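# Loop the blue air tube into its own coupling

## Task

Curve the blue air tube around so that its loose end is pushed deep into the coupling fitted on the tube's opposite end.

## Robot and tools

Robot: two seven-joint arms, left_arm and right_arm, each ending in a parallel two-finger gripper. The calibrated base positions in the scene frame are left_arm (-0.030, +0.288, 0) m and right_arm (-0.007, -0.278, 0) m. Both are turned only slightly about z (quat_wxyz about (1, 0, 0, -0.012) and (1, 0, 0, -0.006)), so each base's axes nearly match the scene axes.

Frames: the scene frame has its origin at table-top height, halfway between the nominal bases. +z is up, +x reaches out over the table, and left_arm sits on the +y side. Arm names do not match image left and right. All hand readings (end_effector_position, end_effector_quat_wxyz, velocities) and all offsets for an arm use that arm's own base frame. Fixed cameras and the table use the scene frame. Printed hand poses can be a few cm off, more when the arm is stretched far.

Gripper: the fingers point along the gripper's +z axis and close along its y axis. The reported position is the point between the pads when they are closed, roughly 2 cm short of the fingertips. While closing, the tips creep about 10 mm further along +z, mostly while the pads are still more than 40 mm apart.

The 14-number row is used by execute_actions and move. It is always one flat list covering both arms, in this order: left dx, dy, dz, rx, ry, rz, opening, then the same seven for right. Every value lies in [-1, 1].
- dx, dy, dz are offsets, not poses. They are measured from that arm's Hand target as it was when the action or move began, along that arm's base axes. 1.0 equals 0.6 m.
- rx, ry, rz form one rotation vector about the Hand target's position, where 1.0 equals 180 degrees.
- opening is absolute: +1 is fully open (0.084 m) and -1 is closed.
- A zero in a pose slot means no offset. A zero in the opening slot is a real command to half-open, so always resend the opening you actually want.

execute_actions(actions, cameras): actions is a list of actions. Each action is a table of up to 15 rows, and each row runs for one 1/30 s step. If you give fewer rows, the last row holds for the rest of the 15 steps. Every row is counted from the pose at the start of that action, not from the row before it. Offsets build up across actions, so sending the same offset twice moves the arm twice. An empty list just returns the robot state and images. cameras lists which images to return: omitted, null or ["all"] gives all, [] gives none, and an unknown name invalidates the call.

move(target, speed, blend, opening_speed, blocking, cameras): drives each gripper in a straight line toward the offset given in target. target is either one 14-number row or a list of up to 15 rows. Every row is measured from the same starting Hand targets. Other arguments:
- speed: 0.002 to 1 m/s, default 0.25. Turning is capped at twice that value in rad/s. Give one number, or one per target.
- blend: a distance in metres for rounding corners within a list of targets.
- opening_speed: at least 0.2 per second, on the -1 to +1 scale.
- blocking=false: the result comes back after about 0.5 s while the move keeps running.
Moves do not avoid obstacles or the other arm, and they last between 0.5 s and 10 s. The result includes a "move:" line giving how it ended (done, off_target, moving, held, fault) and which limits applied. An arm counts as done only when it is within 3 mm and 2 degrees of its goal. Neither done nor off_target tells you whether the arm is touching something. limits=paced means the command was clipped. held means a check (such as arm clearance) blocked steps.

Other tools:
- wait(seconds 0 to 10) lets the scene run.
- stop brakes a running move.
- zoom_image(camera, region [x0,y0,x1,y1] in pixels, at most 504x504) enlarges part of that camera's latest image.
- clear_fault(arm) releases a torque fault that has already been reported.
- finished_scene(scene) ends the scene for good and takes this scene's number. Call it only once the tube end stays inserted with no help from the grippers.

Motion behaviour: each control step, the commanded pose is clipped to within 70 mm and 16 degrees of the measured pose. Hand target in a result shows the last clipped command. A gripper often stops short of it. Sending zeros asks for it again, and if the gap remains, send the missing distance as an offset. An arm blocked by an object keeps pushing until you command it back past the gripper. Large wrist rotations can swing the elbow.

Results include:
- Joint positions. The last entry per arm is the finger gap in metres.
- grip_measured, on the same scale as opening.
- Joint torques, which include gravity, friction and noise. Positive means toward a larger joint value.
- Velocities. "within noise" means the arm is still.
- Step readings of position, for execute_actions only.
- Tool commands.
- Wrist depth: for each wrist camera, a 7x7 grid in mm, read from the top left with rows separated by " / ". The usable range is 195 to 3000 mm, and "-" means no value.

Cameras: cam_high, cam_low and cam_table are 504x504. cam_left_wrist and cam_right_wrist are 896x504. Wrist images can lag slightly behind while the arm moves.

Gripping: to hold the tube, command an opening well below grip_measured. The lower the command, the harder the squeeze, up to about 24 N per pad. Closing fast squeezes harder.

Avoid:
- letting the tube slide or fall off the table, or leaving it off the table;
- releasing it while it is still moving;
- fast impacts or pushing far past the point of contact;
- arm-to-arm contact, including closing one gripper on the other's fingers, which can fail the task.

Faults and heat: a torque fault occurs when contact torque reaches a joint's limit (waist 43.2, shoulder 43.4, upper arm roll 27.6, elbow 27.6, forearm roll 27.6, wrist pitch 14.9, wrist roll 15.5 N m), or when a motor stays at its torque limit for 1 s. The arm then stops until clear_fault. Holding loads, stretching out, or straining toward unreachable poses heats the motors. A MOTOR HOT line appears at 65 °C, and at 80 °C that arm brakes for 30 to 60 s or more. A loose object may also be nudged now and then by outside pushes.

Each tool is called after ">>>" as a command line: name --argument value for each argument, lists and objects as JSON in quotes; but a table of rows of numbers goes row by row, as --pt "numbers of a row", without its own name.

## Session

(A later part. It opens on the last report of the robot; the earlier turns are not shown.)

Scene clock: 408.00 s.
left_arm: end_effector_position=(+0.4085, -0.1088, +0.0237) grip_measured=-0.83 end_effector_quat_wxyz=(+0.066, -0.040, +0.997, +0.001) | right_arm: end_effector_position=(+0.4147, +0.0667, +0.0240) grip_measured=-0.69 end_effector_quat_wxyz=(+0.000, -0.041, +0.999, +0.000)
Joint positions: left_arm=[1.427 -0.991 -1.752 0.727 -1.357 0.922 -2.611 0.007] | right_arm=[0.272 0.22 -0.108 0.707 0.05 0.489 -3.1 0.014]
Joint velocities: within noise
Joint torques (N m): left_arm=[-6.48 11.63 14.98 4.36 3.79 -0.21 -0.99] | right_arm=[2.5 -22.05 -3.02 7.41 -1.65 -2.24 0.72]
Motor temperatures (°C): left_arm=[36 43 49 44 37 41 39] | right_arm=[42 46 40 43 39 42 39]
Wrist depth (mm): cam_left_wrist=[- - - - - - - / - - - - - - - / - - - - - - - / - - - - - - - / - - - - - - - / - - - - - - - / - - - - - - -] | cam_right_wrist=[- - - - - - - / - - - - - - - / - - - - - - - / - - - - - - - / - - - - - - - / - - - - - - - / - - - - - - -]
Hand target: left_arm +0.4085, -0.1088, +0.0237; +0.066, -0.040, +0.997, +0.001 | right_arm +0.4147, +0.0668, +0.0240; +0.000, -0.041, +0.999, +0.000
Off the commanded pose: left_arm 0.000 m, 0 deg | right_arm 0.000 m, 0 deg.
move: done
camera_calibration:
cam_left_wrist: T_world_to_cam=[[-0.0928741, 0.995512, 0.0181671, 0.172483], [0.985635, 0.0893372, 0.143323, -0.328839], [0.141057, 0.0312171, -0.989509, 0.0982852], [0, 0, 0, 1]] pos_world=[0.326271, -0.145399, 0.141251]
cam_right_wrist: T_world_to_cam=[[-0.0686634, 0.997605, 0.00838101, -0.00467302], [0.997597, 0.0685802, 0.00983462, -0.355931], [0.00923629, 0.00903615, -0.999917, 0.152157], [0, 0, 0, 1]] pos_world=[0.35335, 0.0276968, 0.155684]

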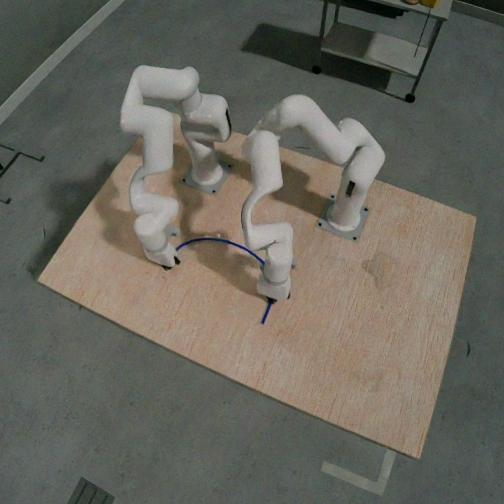

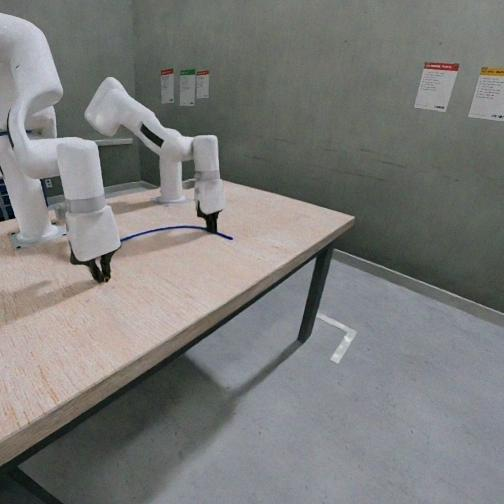

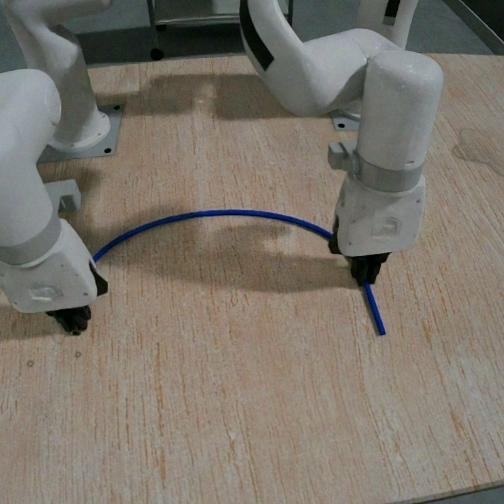

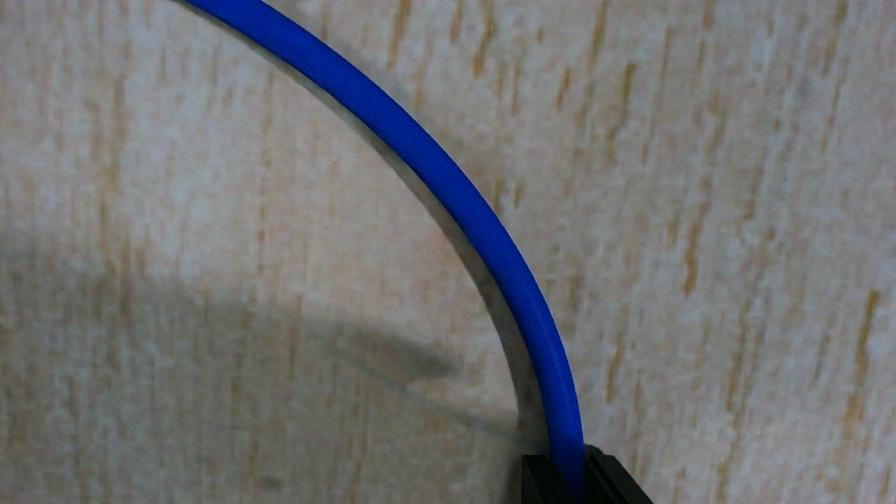

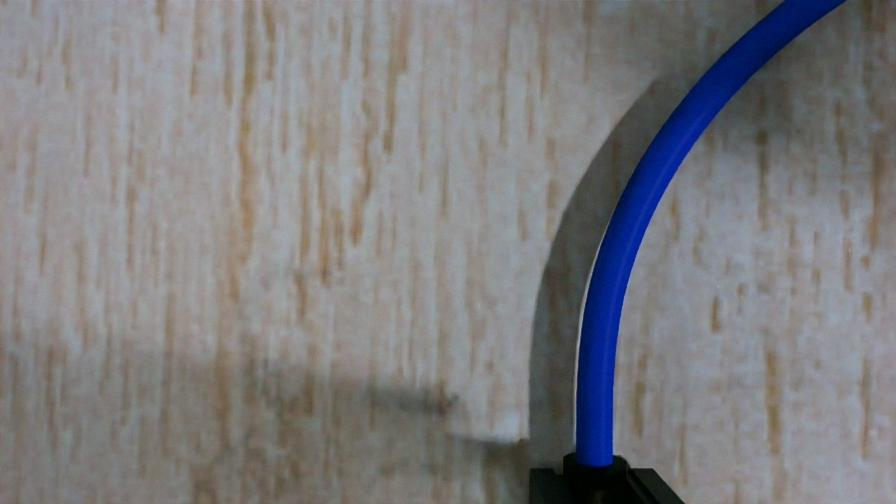

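>>> move --pt "-0.0241 0.0375 0 0 0 0.1055 -1 -0.0016 -0.0538 0 0 0 -0.0945 -1" --pt "-0.049 0.0685 0 0 0 0.2111 -1 -0.0028 -0.101 0 0 0 -0.189 -1" --pt "-0.0736 0.0897 0 0 0 0.3166 -1 -0.0038 -0.1387 0 0 0 -0.2835 -1" --pt "-0.0971 0.0994 0 0 0 0.4222 -1 -0.0058 -0.1645 0 0 0 -0.3779 -1" --pt "-0.1185 0.0953 -0.003 0 0 0.5277 -1 -0.0093 -0.1775 -0.003 0 0 -0.4724 -1" --speed 0.17 --blend 0.005

Scene clock: 417.53 s.
left_arm: end_effector_position=(+0.3374, -0.0515, +0.0220) grip_measured=-0.83 end_effector_quat_wxyz=(-0.044, +0.762, -0.644, -0.049) | right_arm: end_effector_position=(+0.4091, -0.0397, +0.0222) grip_measured=-0.69 end_effector_quat_wxyz=(+0.000, +0.645, +0.764, +0.000)
Joint positions: left_arm=[1.314 -1.167 -1.642 0.581 -1.272 1.132 -4.243 0.007] | right_arm=[0.313 0.22 -0.39 0.677 0.181 0.48 -1.968 0.014]
Joint velocities: within noise
Joint torques (N m): left_arm=[-7.63 11.39 3.48 4.09 3.86 3.25 -1.17] | right_arm=[9.85 -9 -3.44 7.31 -1.86 -2.22 0.85]
Motor temperatures (°C): left_arm=[36 42 51 42 37 41 39] | right_arm=[42 46 40 43 39 42 39]
Wrist depth (mm): cam_left_wrist=[- - - - - - - / - - - - - - - / - - - - - - - / - - - - - - - / - - - - - - - / - - - - - - - / - - - - - - -] | cam_right_wrist=[- - - - - - - / - - - - - - - / - - - - - - - / - - - - - - - / - - - - - - - / - - - - - - - / - - - - - - -]
Hand target: left_arm +0.3374, -0.0516, +0.0219; -0.044, +0.762, -0.644, -0.049 | right_arm +0.4091, -0.0397, +0.0222; +0.000, +0.645, +0.764, +0.000
Off the commanded pose: left_arm 0.000 m, 0 deg | right_arm 0.000 m, 0 deg.
move: done
camera_calibration:
cam_left_wrist: T_world_to_cam=[[-0.983654, -0.179156, 0.0181112, 0.34893], [-0.174785, 0.974133, 0.143229, 0.173487], [-0.043303, 0.137722, -0.989524, 0.172425], [0, 0, 0, 1]] pos_world=[0.381016, -0.130234, 0.139451]
cam_right_wrist: T_world_to_cam=[[0.987876, 0.155018, 0.0084259, -0.364603], [0.154934, -0.987876, 0.00982222, -0.0402065], [0.00984636, -0.00839767, -0.999916, 0.15043], [0, 0, 0, 1]] pos_world=[0.364931, 0.0180642, 0.153884]

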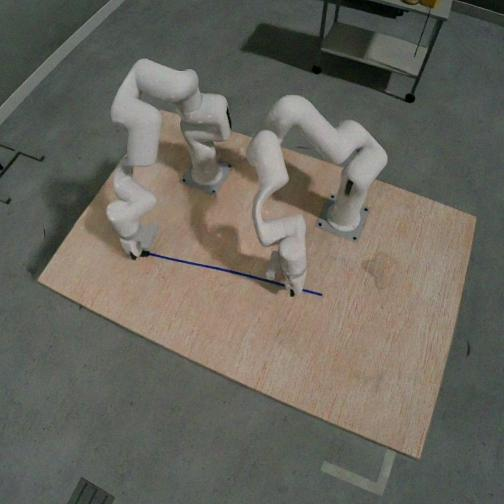

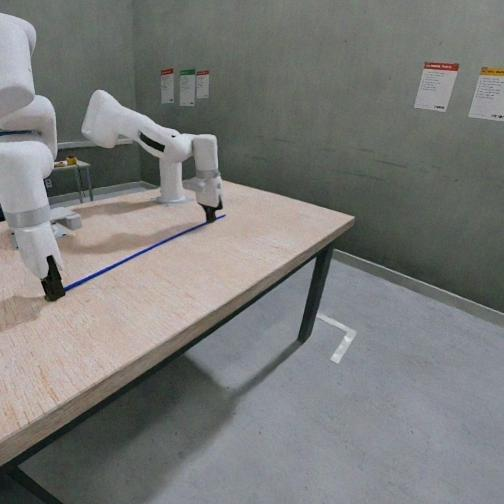

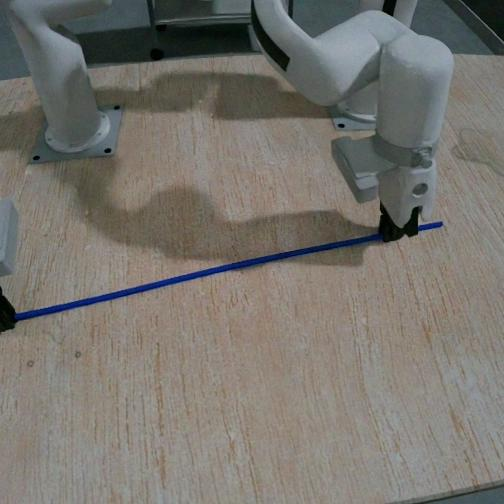

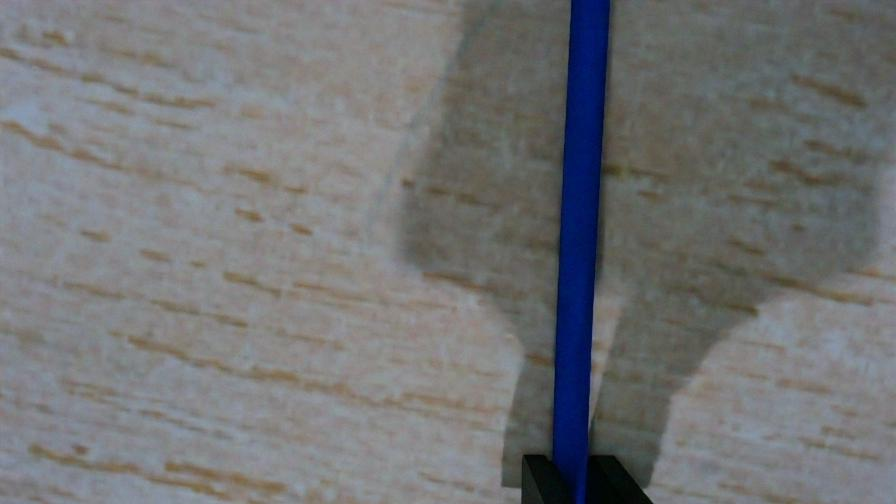

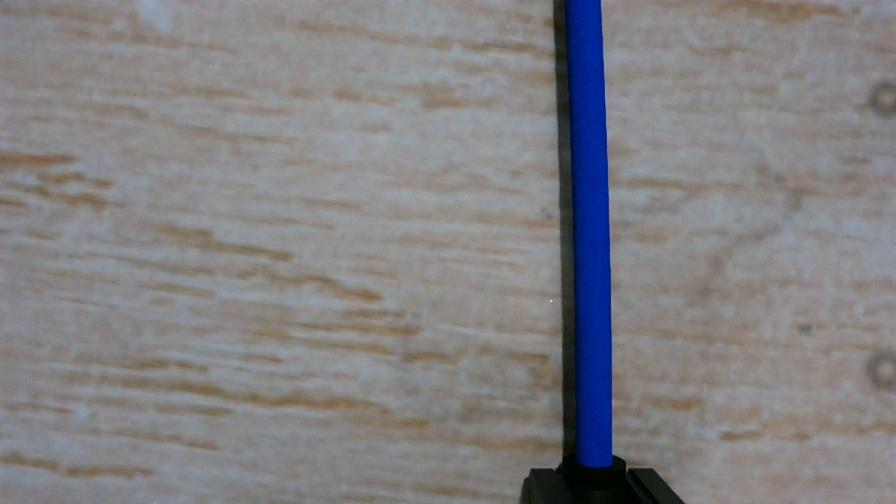

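>>> move --pt "0 0 0 0 0 0 -0.2 0 0 0 0 0 0 -1" --pt "0 0 0.12 0 0 0 0.2 0 0 0 0 0 0 -1" --pt "-0.145 0.5 0.463 0 0 0 0.2 0 0 0 0 0 0 -1" --speed '[0.1,0.1,0.25]' --opening_speed 0.8

>>> move --target '[-0.4,0.32,0.0,0,0,0,0.2,0,0,0,0,0,0,-1]' --speed 0.25

Scene clock: 429.77 s.
left_arm: end_effector_position=(+0.2504, +0.2484, +0.2997) grip_measured=+0.19 end_effector_quat_wxyz=(-0.044, +0.762, -0.644, -0.049) | right_arm: end_effector_position=(+0.4091, -0.0397, +0.0222) grip_measured=-0.69 end_effector_quat_wxyz=(+0.000, +0.645, +0.764, +0.000)
Joint positions: left_arm=[1.78 -0.78 -0.774 0.858 -0.452 1.37 -3.668 0.052] | right_arm=[0.313 0.22 -0.39 0.677 0.181 0.48 -1.968 0.014]
Joint velocities: within noise
Joint torques (N m): left_arm=[7.61 6.86 5.79 24.5 3.69 -0.08 -0.07] | right_arm=[8.84 -9.25 -2.81 8.48 -1.95 -1.36 0.79]
Motor temperatures (°C): left_arm=[36 42 49 43 37 42 39] | right_arm=[42 45 40 43 39 42 39]
Wrist depth (mm): cam_left_wrist=[399 400 402 403 404 405 405 / 408 407 408 411 411 414 413 / 414 415 415 417 419 419 420 / 420 422 423 424 424 427 427 / 428 427 429 431 432 434 433 / 434 436 438 440 441 443 444 / 443 444 446 445 447 449 451] | cam_right_wrist=[- - - - - - - / - - - - - - - / - - - - - - - / - - - - - - - / - - - - - - - / - - - - - - - / - - - - - - -]
Hand target: left_arm +0.2504, +0.2484, +0.2997; -0.044, +0.762, -0.644, -0.049 | right_arm +0.4091, -0.0397, +0.0222; +0.000, +0.645, +0.764, +0.000
Off the commanded pose: left_arm 0.000 m, 0 deg | right_arm 0.000 m, 0 deg.
move: done
camera_calibration:
cam_left_wrist: T_world_to_cam=[[-0.983721, -0.17877, 0.0182679, 0.31192], [-0.174381, 0.974204, 0.143241, -0.17369], [-0.043404, 0.137724, -0.989519, 0.402286], [0, 0, 0, 1]] pos_world=[0.294014, 0.169567, 0.417251]
cam_right_wrist: T_world_to_cam=[[0.987876, 0.155018, 0.0084104, -0.364601], [0.154934, -0.987875, 0.009921, -0.0402215], [0.00984636, -0.00849766, -0.999915, 0.150432], [0, 0, 0, 1]] pos_world=[0.364931, 0.0180643, 0.153885]

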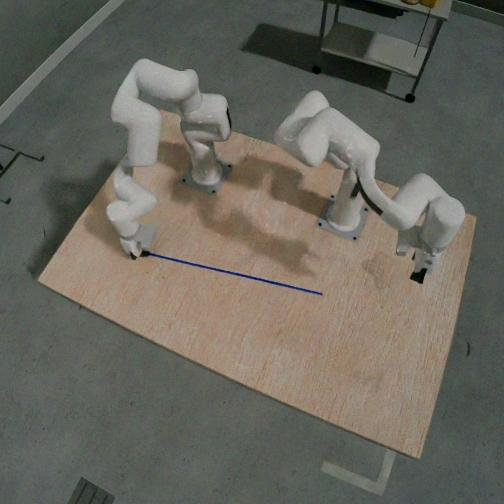

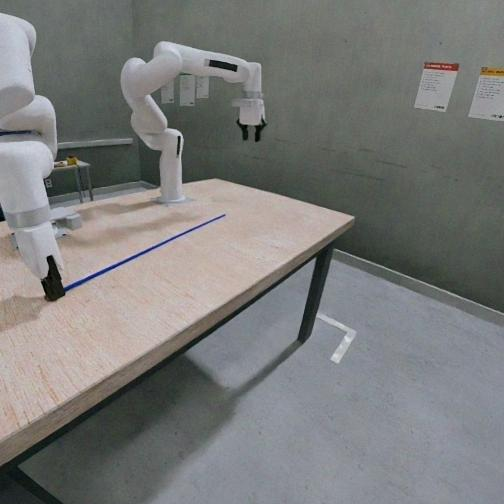

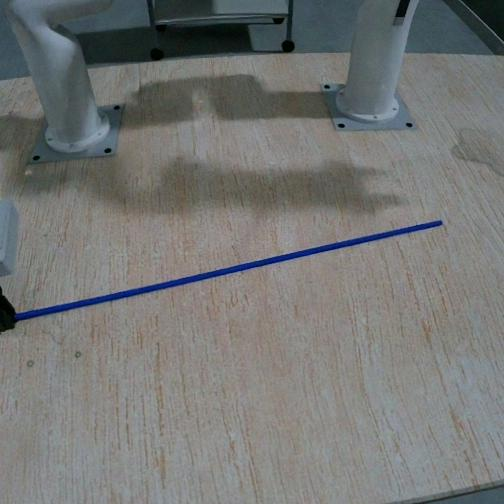

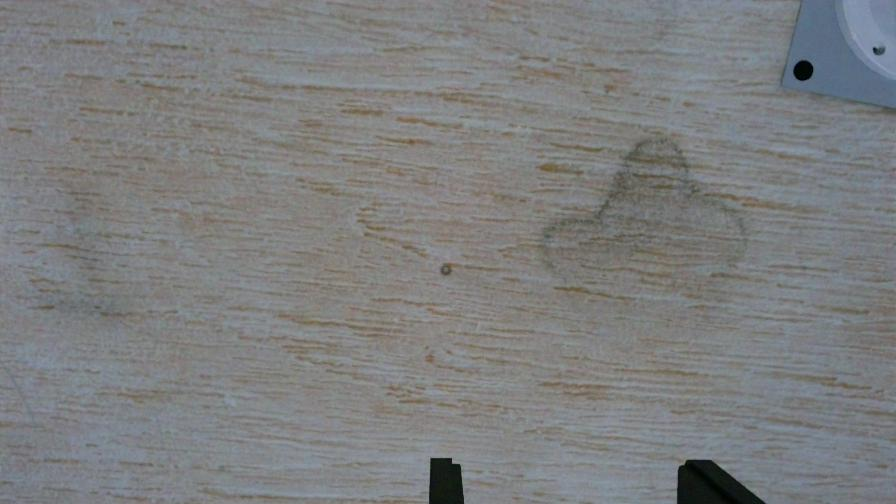

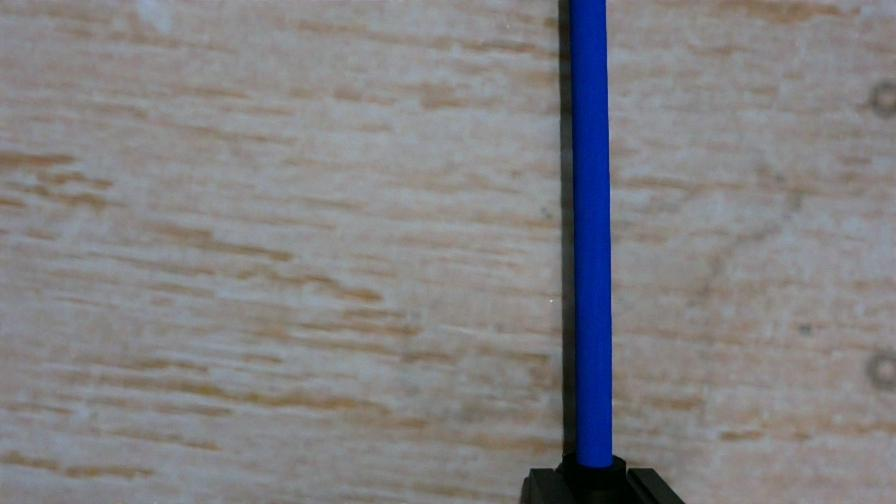

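Scene clock: 431.67 s.
left_arm: end_effector_position=(+0.0104, +0.4404, +0.2997) grip_measured=+0.19 end_effector_quat_wxyz=(-0.044, +0.762, -0.644, -0.049) | right_arm: end_effector_position=(+0.4091, -0.0397, +0.0222) grip_measured=-0.69 end_effector_quat_wxyz=(+0.000, +0.645, +0.764, +0.000)
Joint positions: left_arm=[2.127 -0.279 -0.524 1.041 -0.137 1.154 -3.221 0.052] | right_arm=[0.313 0.22 -0.39 0.677 0.181 0.48 -1.968 0.014]
Joint velocities: within noise
Joint torques (N m): left_arm=[7.49 -8.82 -0.1 27.52 3.71 -0.2 -1.32] | right_arm=[8.89 -9.46 -2.68 8.7 -1.66 -1.28 0.8]
Motor temperatures (°C): left_arm=[36 42 49 44 37 42 39] | right_arm=[42 45 40 43 39 42 39]
Wrist depth (mm): cam_left_wrist=[401 403 403 404 405 405 407 / 407 408 410 410 411 412 415 / 415 416 414 419 419 420 421 / 421 421 421 424 425 427 428 / 1203 427 427 430 433 434 1210 / 1216 1219 1235 1230 1234 441 1234 / 1256 1245 1251 1252 1249 1250 1261] | cam_right_wrist=[- - - - - - - / - - - - - - - / - - - - - - - / - - - - - - - / - - - - - - - / - - - - - - - / - - - - - - -]
Hand target: left_arm +0.0104, +0.4404, +0.2997; -0.044, +0.762, -0.644, -0.049 | right_arm +0.4091, -0.0397, +0.0222; +0.000, +0.645, +0.764, +0.000
Off the commanded pose: left_arm 0.000 m, 0 deg | right_arm 0.000 m, 0 deg.
move: done
camera_calibration:
cam_left_wrist: T_world_to_cam=[[-0.983685, -0.178977, 0.0182013, 0.110269], [-0.174586, 0.974138, 0.143437, -0.402732], [-0.0434024, 0.137919, -0.989492, 0.36533], [0, 0, 0, 1]] pos_world=[0.0540151, 0.361667, 0.417251]
cam_right_wrist: T_world_to_cam=[[0.987876, 0.155018, 0.0084104, -0.364601], [0.154934, -0.987875, 0.009921, -0.0402215], [0.00984636, -0.00849766, -0.999915, 0.150432], [0, 0, 0, 1]] pos_world=[0.364931, 0.0180643, 0.153885]

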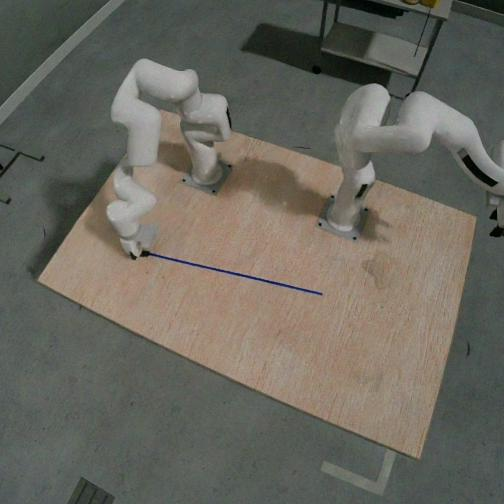

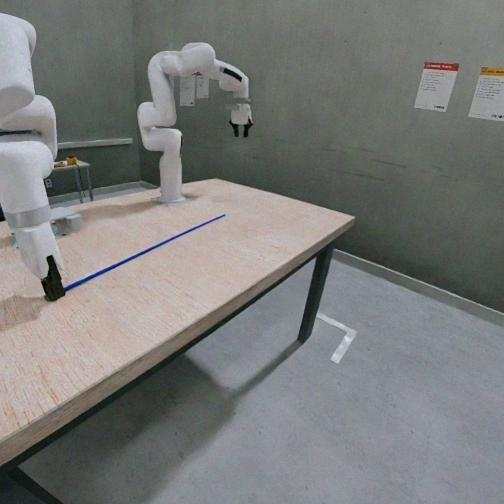

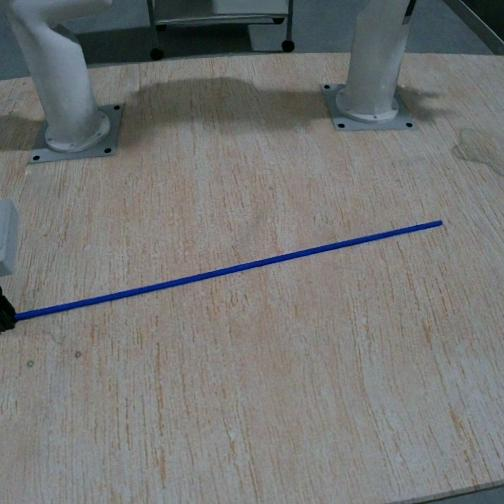

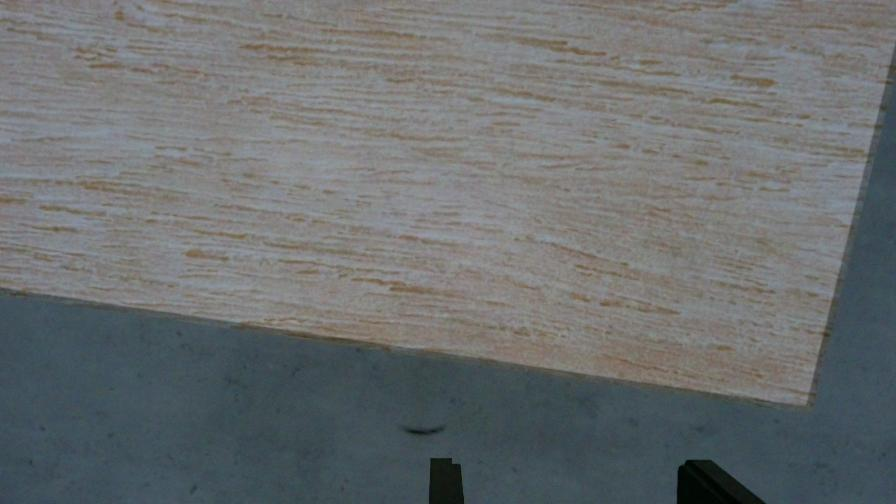

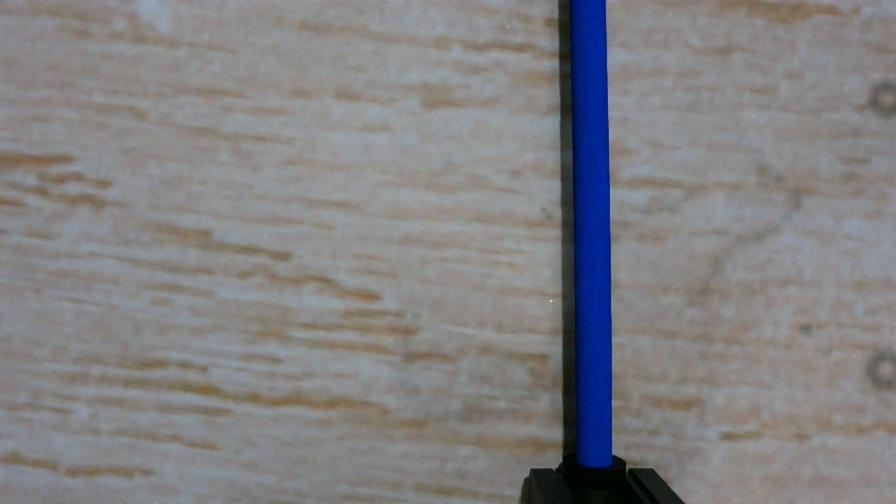

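>>> move --pt "0.35 -0.099 0 0 0 -0.16 0.2 0 0 0 0 0 0 -1" --pt "0.618 -0.367 0 0 0 -0.327 0.2 0 0 0 0 0 0 -1" --pt "0.7 -0.7 0 0 0 -0.48 0.2 0 0 0 0 0 0 -1" --speed 0.25 --blend 0.03

Scene clock: 438.93 s.
left_arm: end_effector_position=(+0.4304, +0.0204, +0.2997) grip_measured=+0.19 end_effector_quat_wxyz=(+0.066, -0.114, +0.991, +0.006) | right_arm: end_effector_position=(+0.4091, -0.0397, +0.0222) grip_measured=-0.69 end_effector_quat_wxyz=(+0.000, +0.645, +0.764, +0.000)
Joint positions: left_arm=[1.284 -0.589 -0.989 1.037 -0.526 1.282 -2.895 0.052] | right_arm=[0.313 0.22 -0.39 0.677 0.181 0.48 -1.968 0.014]
Joint velocities: within noise
Joint torques (N m): left_arm=[-6.25 7.07 5.63 24.79 -3.43 -0.2 -0.58] | right_arm=[9.05 -9.73 -1.89 9.33 -1.18 -0.68 0.69]
Motor temperatures (°C): left_arm=[36 42 47 47 37 41 39] | right_arm=[42 45 40 43 39 42 39]
Wrist depth (mm): cam_left_wrist=[402 401 403 404 405 406 406 / 405 405 409 409 412 412 413 / 414 415 416 416 418 419 420 / 420 421 423 424 426 425 427 / 426 429 429 431 431 434 434 / 434 435 437 439 441 441 441 / 442 442 445 445 446 447 450] | cam_right_wrist=[- - - - - - - / - - - - - - - / - - - - - - - / - - - - - - - / - - - - - - - / - - - - - - - / - - - - - - -]
Hand target: left_arm +0.4304, +0.0204, +0.2997; +0.066, -0.114, +0.991, +0.006 | right_arm +0.4091, -0.0397, +0.0222; +0.000, +0.645, +0.764, +0.000
Off the commanded pose: left_arm 0.000 m, 0 deg | right_arm 0.000 m, 0 deg.
move: done
camera_calibration:
cam_left_wrist: T_world_to_cam=[[-0.240204, 0.97055, 0.0183015, 0.104766], [0.961321, 0.235218, 0.143301, -0.39398], [0.134776, 0.052015, -0.98951, 0.366556], [0, 0, 0, 1]] pos_world=[0.354504, -0.0280756, 0.417251]
cam_right_wrist: T_world_to_cam=[[0.987877, 0.155018, 0.00831161, -0.364586], [0.154934, -0.987875, 0.00990551, -0.0402192], [0.00974637, -0.00849767, -0.999916, 0.150469], [0, 0, 0, 1]] pos_world=[0.364931, 0.0180643, 0.153885]

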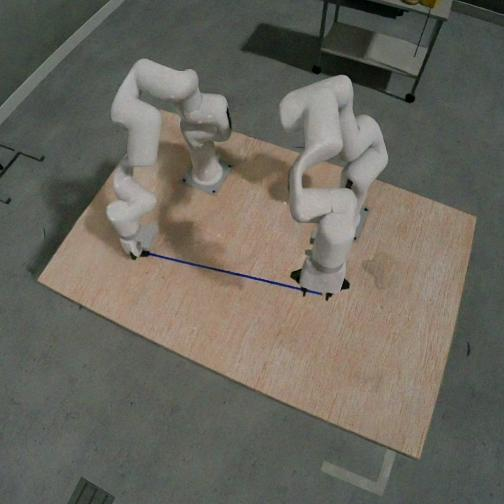

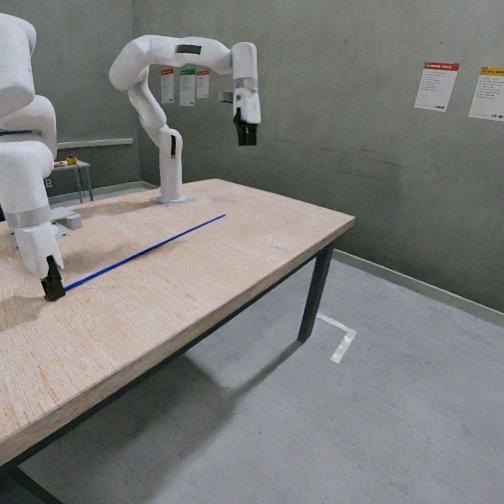

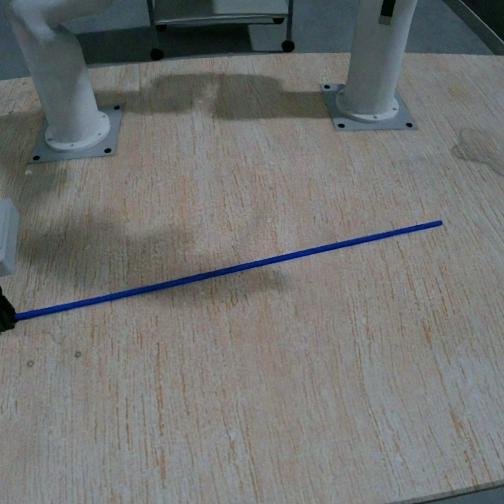

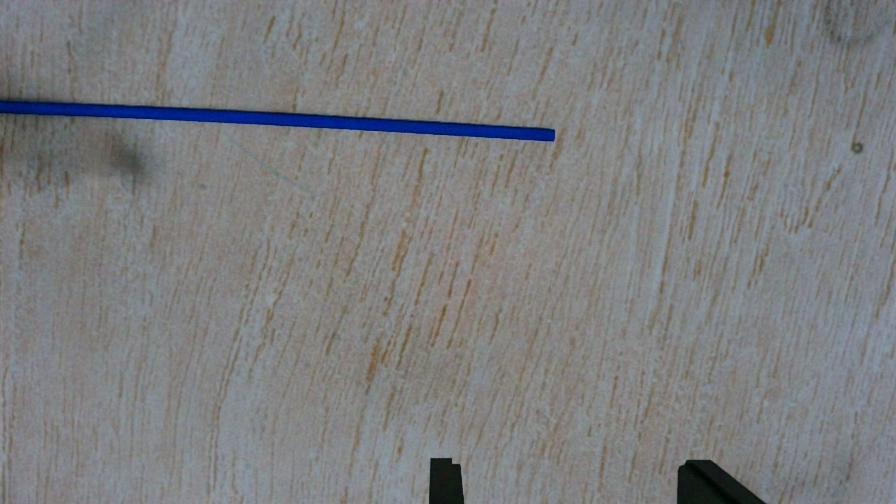

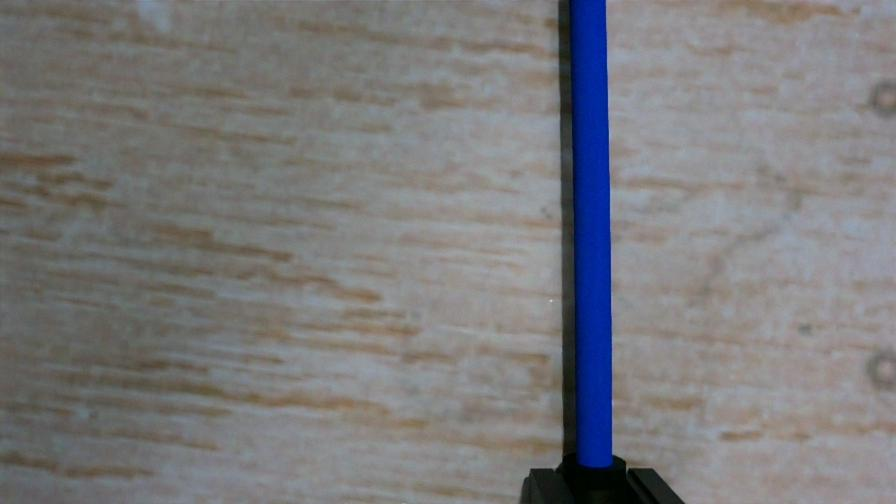

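>>> move --pt "-0.082 0.333 0 0 0 0.16 0.2 0 0 0 0 0 0 -1" --pt "-0.35 0.6 0 0 0 0.32 0.2 0 0 0 0 0 0 -1" --pt "-0.7 0.7 0 0 0 0.48 0.2 0 0 0 0 0 0 -1" --speed 0.28 --blend 0.03 --cameras '[]'

>>> move --target '[-0.017,0.3,-0.25,0,0,0,0.2,0,0,0,0,0,0,-1]' --speed 0.25 --cameras '["cam_high"]'

Scene clock: 457.53 s.
left_arm: end_effector_position=(+0.0104, +0.4404, +0.2997) grip_measured=+0.19 end_effector_quat_wxyz=(-0.044, +0.762, -0.644, -0.049) | right_arm: end_effector_position=(+0.4091, -0.0397, +0.0222) grip_measured=-0.69 end_effector_quat_wxyz=(+0.000, +0.645, +0.764, +0.000)
Joint positions: left_arm=[2.136 -0.28 -0.532 1.041 -0.14 1.155 -3.219 0.052] | right_arm=[0.313 0.22 -0.39 0.677 0.181 0.48 -1.968 0.014]
Joint velocities: within noise
Joint torques (N m): left_arm=[7.08 -8.87 4.68 27.58 3.56 -3.23 -1.02] | right_arm=[8.93 -9.95 -1.36 10.23 -0.64 -0.72 0.64]
Motor temperatures (°C): left_arm=[36 41 46 50 37 41 39] | right_arm=[42 44 40 44 39 42 39]
Wrist depth (mm): cam_left_wrist=[401 402 403 404 404 406 407 / 407 408 410 410 412 412 414 / 414 416 415 418 419 419 421 / 421 420 423 423 424 427 428 / 1200 428 429 430 432 435 1206 / 1218 1229 1229 1226 1239 440 1238 / 1253 1239 1243 1246 1258 1253 1255] | cam_right_wrist=[- - - - - - - / - - - - - - - / - - - - - - - / - - - - - - - / - - - - - - - / - - - - - - - / - - - - - - -]
Hand target: left_arm +0.0104, +0.4404, +0.2997; -0.044, +0.762, -0.644, -0.049 | right_arm +0.4091, -0.0397, +0.0222; +0.000, +0.645, +0.764, +0.000
Off the commanded pose: left_arm 0.000 m, 0 deg | right_arm 0.000 m, 0 deg.
move: done
No camera images: "cameras" was empty.

Scene clock: 459.27 s.
left_arm: end_effector_position=(+0.0002, +0.6204, +0.1497) grip_measured=+0.19 end_effector_quat_wxyz=(-0.044, +0.762, -0.644, -0.049) | right_arm: end_effector_position=(+0.4091, -0.0397, +0.0222) grip_measured=-0.69 end_effector_quat_wxyz=(+0.000, +0.645, +0.764, +0.000)
Joint positions: left_arm=[2.014 0.538 -0.551 1.5 0.369 0.927 -3.54 0.052] | right_arm=[0.313 0.22 -0.39 0.677 0.181 0.48 -1.968 0.014]
Joint velocities: within noise
Joint torques (N m): left_arm=[-6.49 -30.52 -2.59 26.01 3.5 -0.16 -1.02] | right_arm=[8.91 -10.21 -1.26 10.4 -0.5 -0.85 0.64]
Motor temperatures (°C): left_arm=[36 41 46 50 37 41 39] | right_arm=[42 44 40 44 39 42 39]
Wrist depth (mm): cam_left_wrist=[979 978 258 258 259 260 260 / 994 995 991 1002 921 273 263 / 1011 1015 1016 1022 1018 1027 1029 / 1031 1038 1038 1039 1032 1039 1045 / 1043 1047 1040 1058 1056 1059 1059 / 1063 1062 1069 1071 1075 1083 1084 / 1078 1093 1091 1084 1093 1091 1100] | cam_right_wrist=[- - - - - - - / - - - - - - - / - - - - - - - / - - - - - - - / - - - - - - - / - - - - - - - / - - - - - - -]
Hand target: left_arm +0.0002, +0.6204, +0.1497; -0.044, +0.762, -0.644, -0.049 | right_arm +0.4091, -0.0397, +0.0222; +0.000, +0.645, +0.764, +0.000
Off the commanded pose: left_arm 0.000 m, 0 deg | right_arm 0.000 m, 0 deg.
move: done
Images, in order (width x height): cam_high 504x504.

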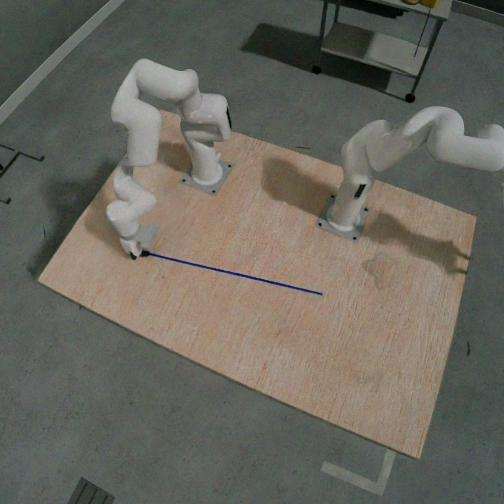

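>>> move --pt "0.395 -0.078 0 0 0 -0.125 0.2 0 0 0 0 0 0 -1" --pt "0.73 -0.303 0 0 0 -0.25 0.2 0 0 0 0 0 0 -1" --speed 0.28 --blend 0.03 --cameras '[]'

>>> move --pt "0.225 -0.335 0 0 0 -0.125 0.2 0 0 0 0 0 0 -1" --pt "0.303 -0.73 0 0 0 -0.25 0.2 0 0 0 0 0 0 -1" --speed 0.28 --blend 0.03 --cameras '["cam_high"]'

Scene clock: 465.13 s.
left_arm: end_effector_position=(+0.4382, +0.4386, +0.1497) grip_measured=+0.19 end_effector_quat_wxyz=(+0.060, -0.457, +0.887, +0.029) | right_arm: end_effector_position=(+0.4091, -0.0397, +0.0222) grip_measured=-0.69 end_effector_quat_wxyz=(+0.000, +0.645, +0.764, +0.000)
Joint positions: left_arm=[1.413 0.62 -0.799 1.511 0.554 0.982 -3.647 0.052] | right_arm=[0.313 0.22 -0.39 0.677 0.181 0.48 -1.968 0.014]
Joint velocities: within noise
Joint torques (N m): left_arm=[-6.6 -28.09 -5.38 24.81 3.71 -0.08 -1.05] | right_arm=[8.79 -10.47 -1.03 10.7 -0.06 -0.77 0.55]
Motor temperatures (°C): left_arm=[36 42 46 51 37 41 39] | right_arm=[42 44 40 44 39 41 39]
Wrist depth (mm): cam_left_wrist=[256 256 257 258 259 260 260 / 260 261 262 263 263 264 264 / 265 265 266 267 268 269 269 / 269 270 270 271 272 273 274 / 274 274 275 275 277 277 1071 / 279 279 280 281 282 1066 1080 / 282 283 283 285 1085 1102 1105] | cam_right_wrist=[- - - - - - - / - - - - - - - / - - - - - - - / - - - - - - - / - - - - - - - / - - - - - - - / - - - - - - -]
Hand target: left_arm +0.4382, +0.4386, +0.1497; +0.060, -0.457, +0.887, +0.029 | right_arm +0.4091, -0.0397, +0.0222; +0.000, +0.645, +0.764, +0.000
Off the commanded pose: left_arm 0.000 m, 0 deg | right_arm 0.000 m, 0 deg.
move: done
No camera images: "cameras" was empty.

Scene clock: 467.53 s.
left_arm: end_effector_position=(+0.6200, +0.0006, +0.1497) grip_measured=+0.19 end_effector_quat_wxyz=(+0.066, -0.083, +0.994, +0.004) | right_arm: end_effector_position=(+0.4091, -0.0397, +0.0222) grip_measured=-0.69 end_effector_quat_wxyz=(+0.000, +0.645, +0.764, +0.000)
Joint positions: left_arm=[0.749 0.719 -0.99 1.527 0.719 1.052 -3.735 0.052] | right_arm=[0.313 0.22 -0.39 0.677 0.181 0.48 -1.968 0.014]
Joint velocities: within noise
Joint torques (N m): left_arm=[-6.4 -27.05 -7.67 23.37 3.66 -0.08 1.53] | right_arm=[8.49 -10.37 -1.02 10.74 0.27 -0.77 0.52]
Motor temperatures (°C): left_arm=[36 42 46 51 37 41 39] | right_arm=[42 44 40 44 39 41 39]
Wrist depth (mm): cam_left_wrist=[256 257 258 259 259 259 260 / 260 261 262 262 264 264 264 / 265 265 266 267 267 269 269 / 269 269 271 271 272 272 273 / 274 274 275 276 276 277 279 / 278 279 280 280 281 283 284 / 1080 283 284 285 287 287 288] | cam_right_wrist=[- - - - - - - / - - - - - - - / - - - - - - - / - - - - - - - / - - - - - - - / - - - - - - - / - - - - - - -]
Hand target: left_arm +0.6200, +0.0006, +0.1497; +0.066, -0.083, +0.994, +0.004 | right_arm +0.4091, -0.0397, +0.0222; +0.000, +0.645, +0.764, +0.000
Off the commanded pose: left_arm 0.000 m, 0 deg | right_arm 0.000 m, 0 deg.
move: done
Images, in order (width x height): cam_high 504x504.

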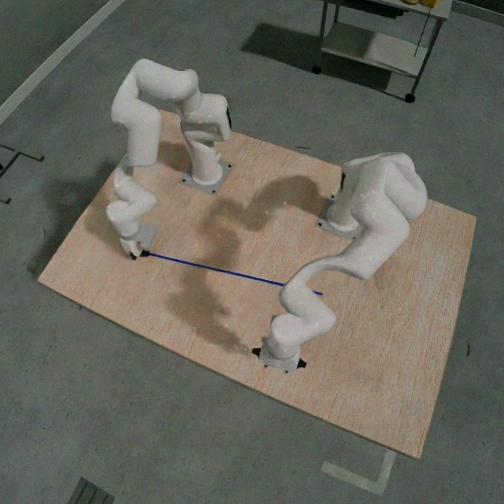

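>>> move --target '[-0.458,-0.1,-0.083,0,0,0.5,0.2,0,0,0,0,0,0,-1]' --speed 0.25

Scene clock: 474.07 s.
left_arm: end_effector_position=(+0.3452, -0.0594, +0.0999) grip_measured=+0.19 end_effector_quat_wxyz=(-0.044, +0.762, -0.644, -0.049) | right_arm: end_effector_position=(+0.4091, -0.0397, +0.0222) grip_measured=-0.69 end_effector_quat_wxyz=(+0.000, +0.645, +0.764, +0.000)
Joint positions: left_arm=[0.832 -0.33 -1.083 0.549 -0.239 0.77 -4.923 0.052] | right_arm=[0.313 0.22 -0.39 0.677 0.181 0.48 -1.968 0.014]
Joint velocities: within noise
Joint torques (N m): left_arm=[-6.72 -8.64 6.46 14.82 -3.46 -2.76 1.34] | right_arm=[7.95 -10.84 -1 10.61 0.62 -0.74 0.49]
Motor temperatures (°C): left_arm=[36 42 46 50 37 41 39] | right_arm=[42 44 40 45 39 41 39]
Wrist depth (mm): cam_left_wrist=[208 209 209 210 210 211 212 / 212 212 213 213 214 215 215 / 216 216 217 217 218 219 219 / 219 220 220 221 221 222 223 / 223 223 224 225 225 226 227 / 228 228 228 229 229 231 232 / 231 232 232 233 233 235 236] | cam_right_wrist=[- - - - - - - / - - - - - - - / - - - - - - - / - - - - - - - / - - - - - - - / - - - - - - - / - - - - - - -]
Hand target: left_arm +0.3452, -0.0594, +0.0999; -0.044, +0.762, -0.644, -0.049 | right_arm +0.4091, -0.0397, +0.0222; +0.000, +0.645, +0.764, +0.000
Off the commanded pose: left_arm 0.000 m, 0 deg | right_arm 0.000 m, 0 deg.
move: done
camera_calibration:
cam_left_wrist: T_world_to_cam=[[-0.983662, -0.179089, 0.0183199, 0.353839], [-0.174688, 0.974146, 0.143262, 0.171349], [-0.043503, 0.137721, -0.989515, 0.251114], [0, 0, 0, 1]] pos_world=[0.388915, -0.138134, 0.217451]
cam_right_wrist: T_world_to_cam=[[0.987877, 0.155018, 0.00831161, -0.364586], [0.154934, -0.987875, 0.00990551, -0.0402192], [0.00974637, -0.00849767, -0.999916, 0.150469], [0, 0, 0, 1]] pos_world=[0.364931, 0.0180643, 0.153885]

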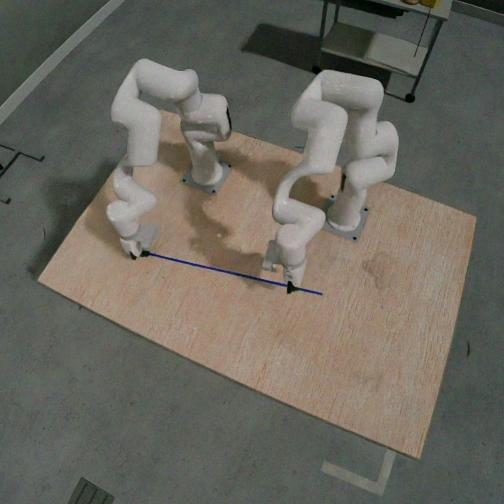

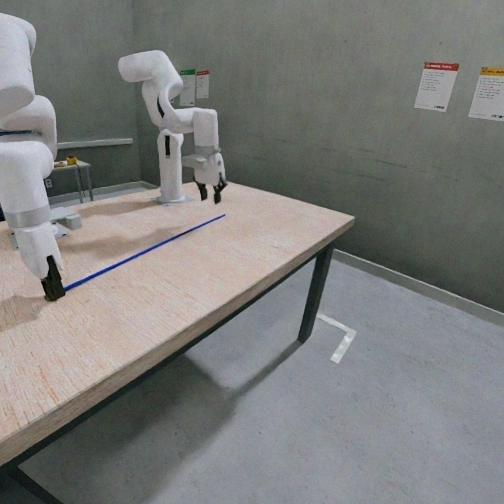

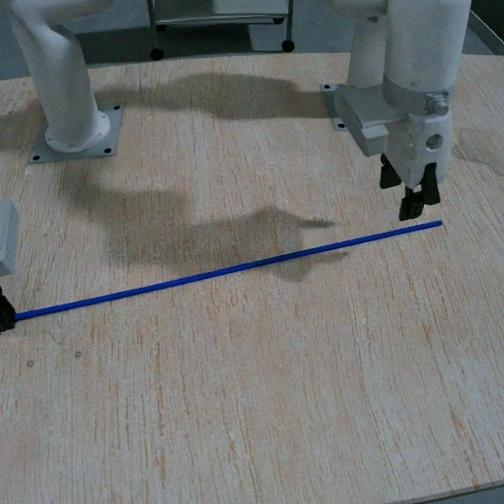

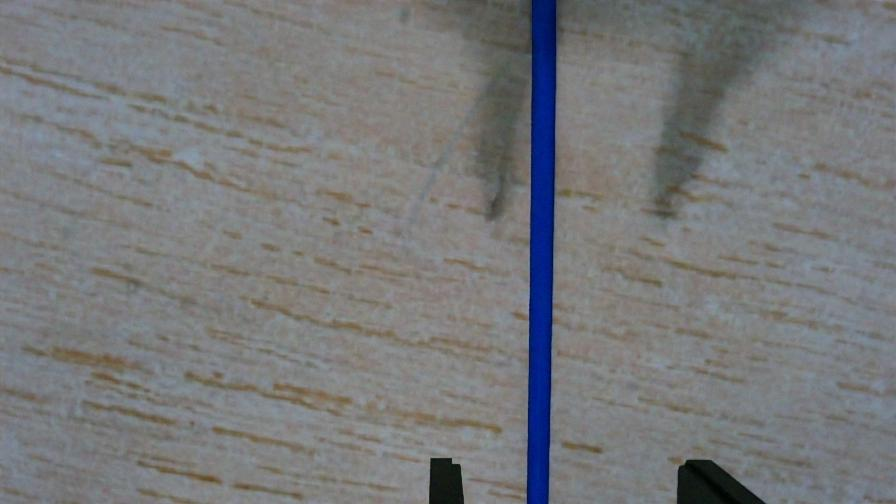

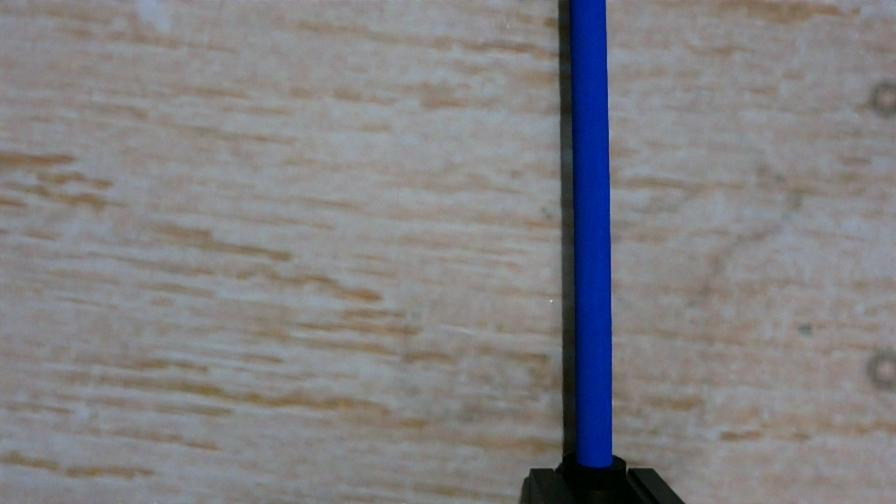

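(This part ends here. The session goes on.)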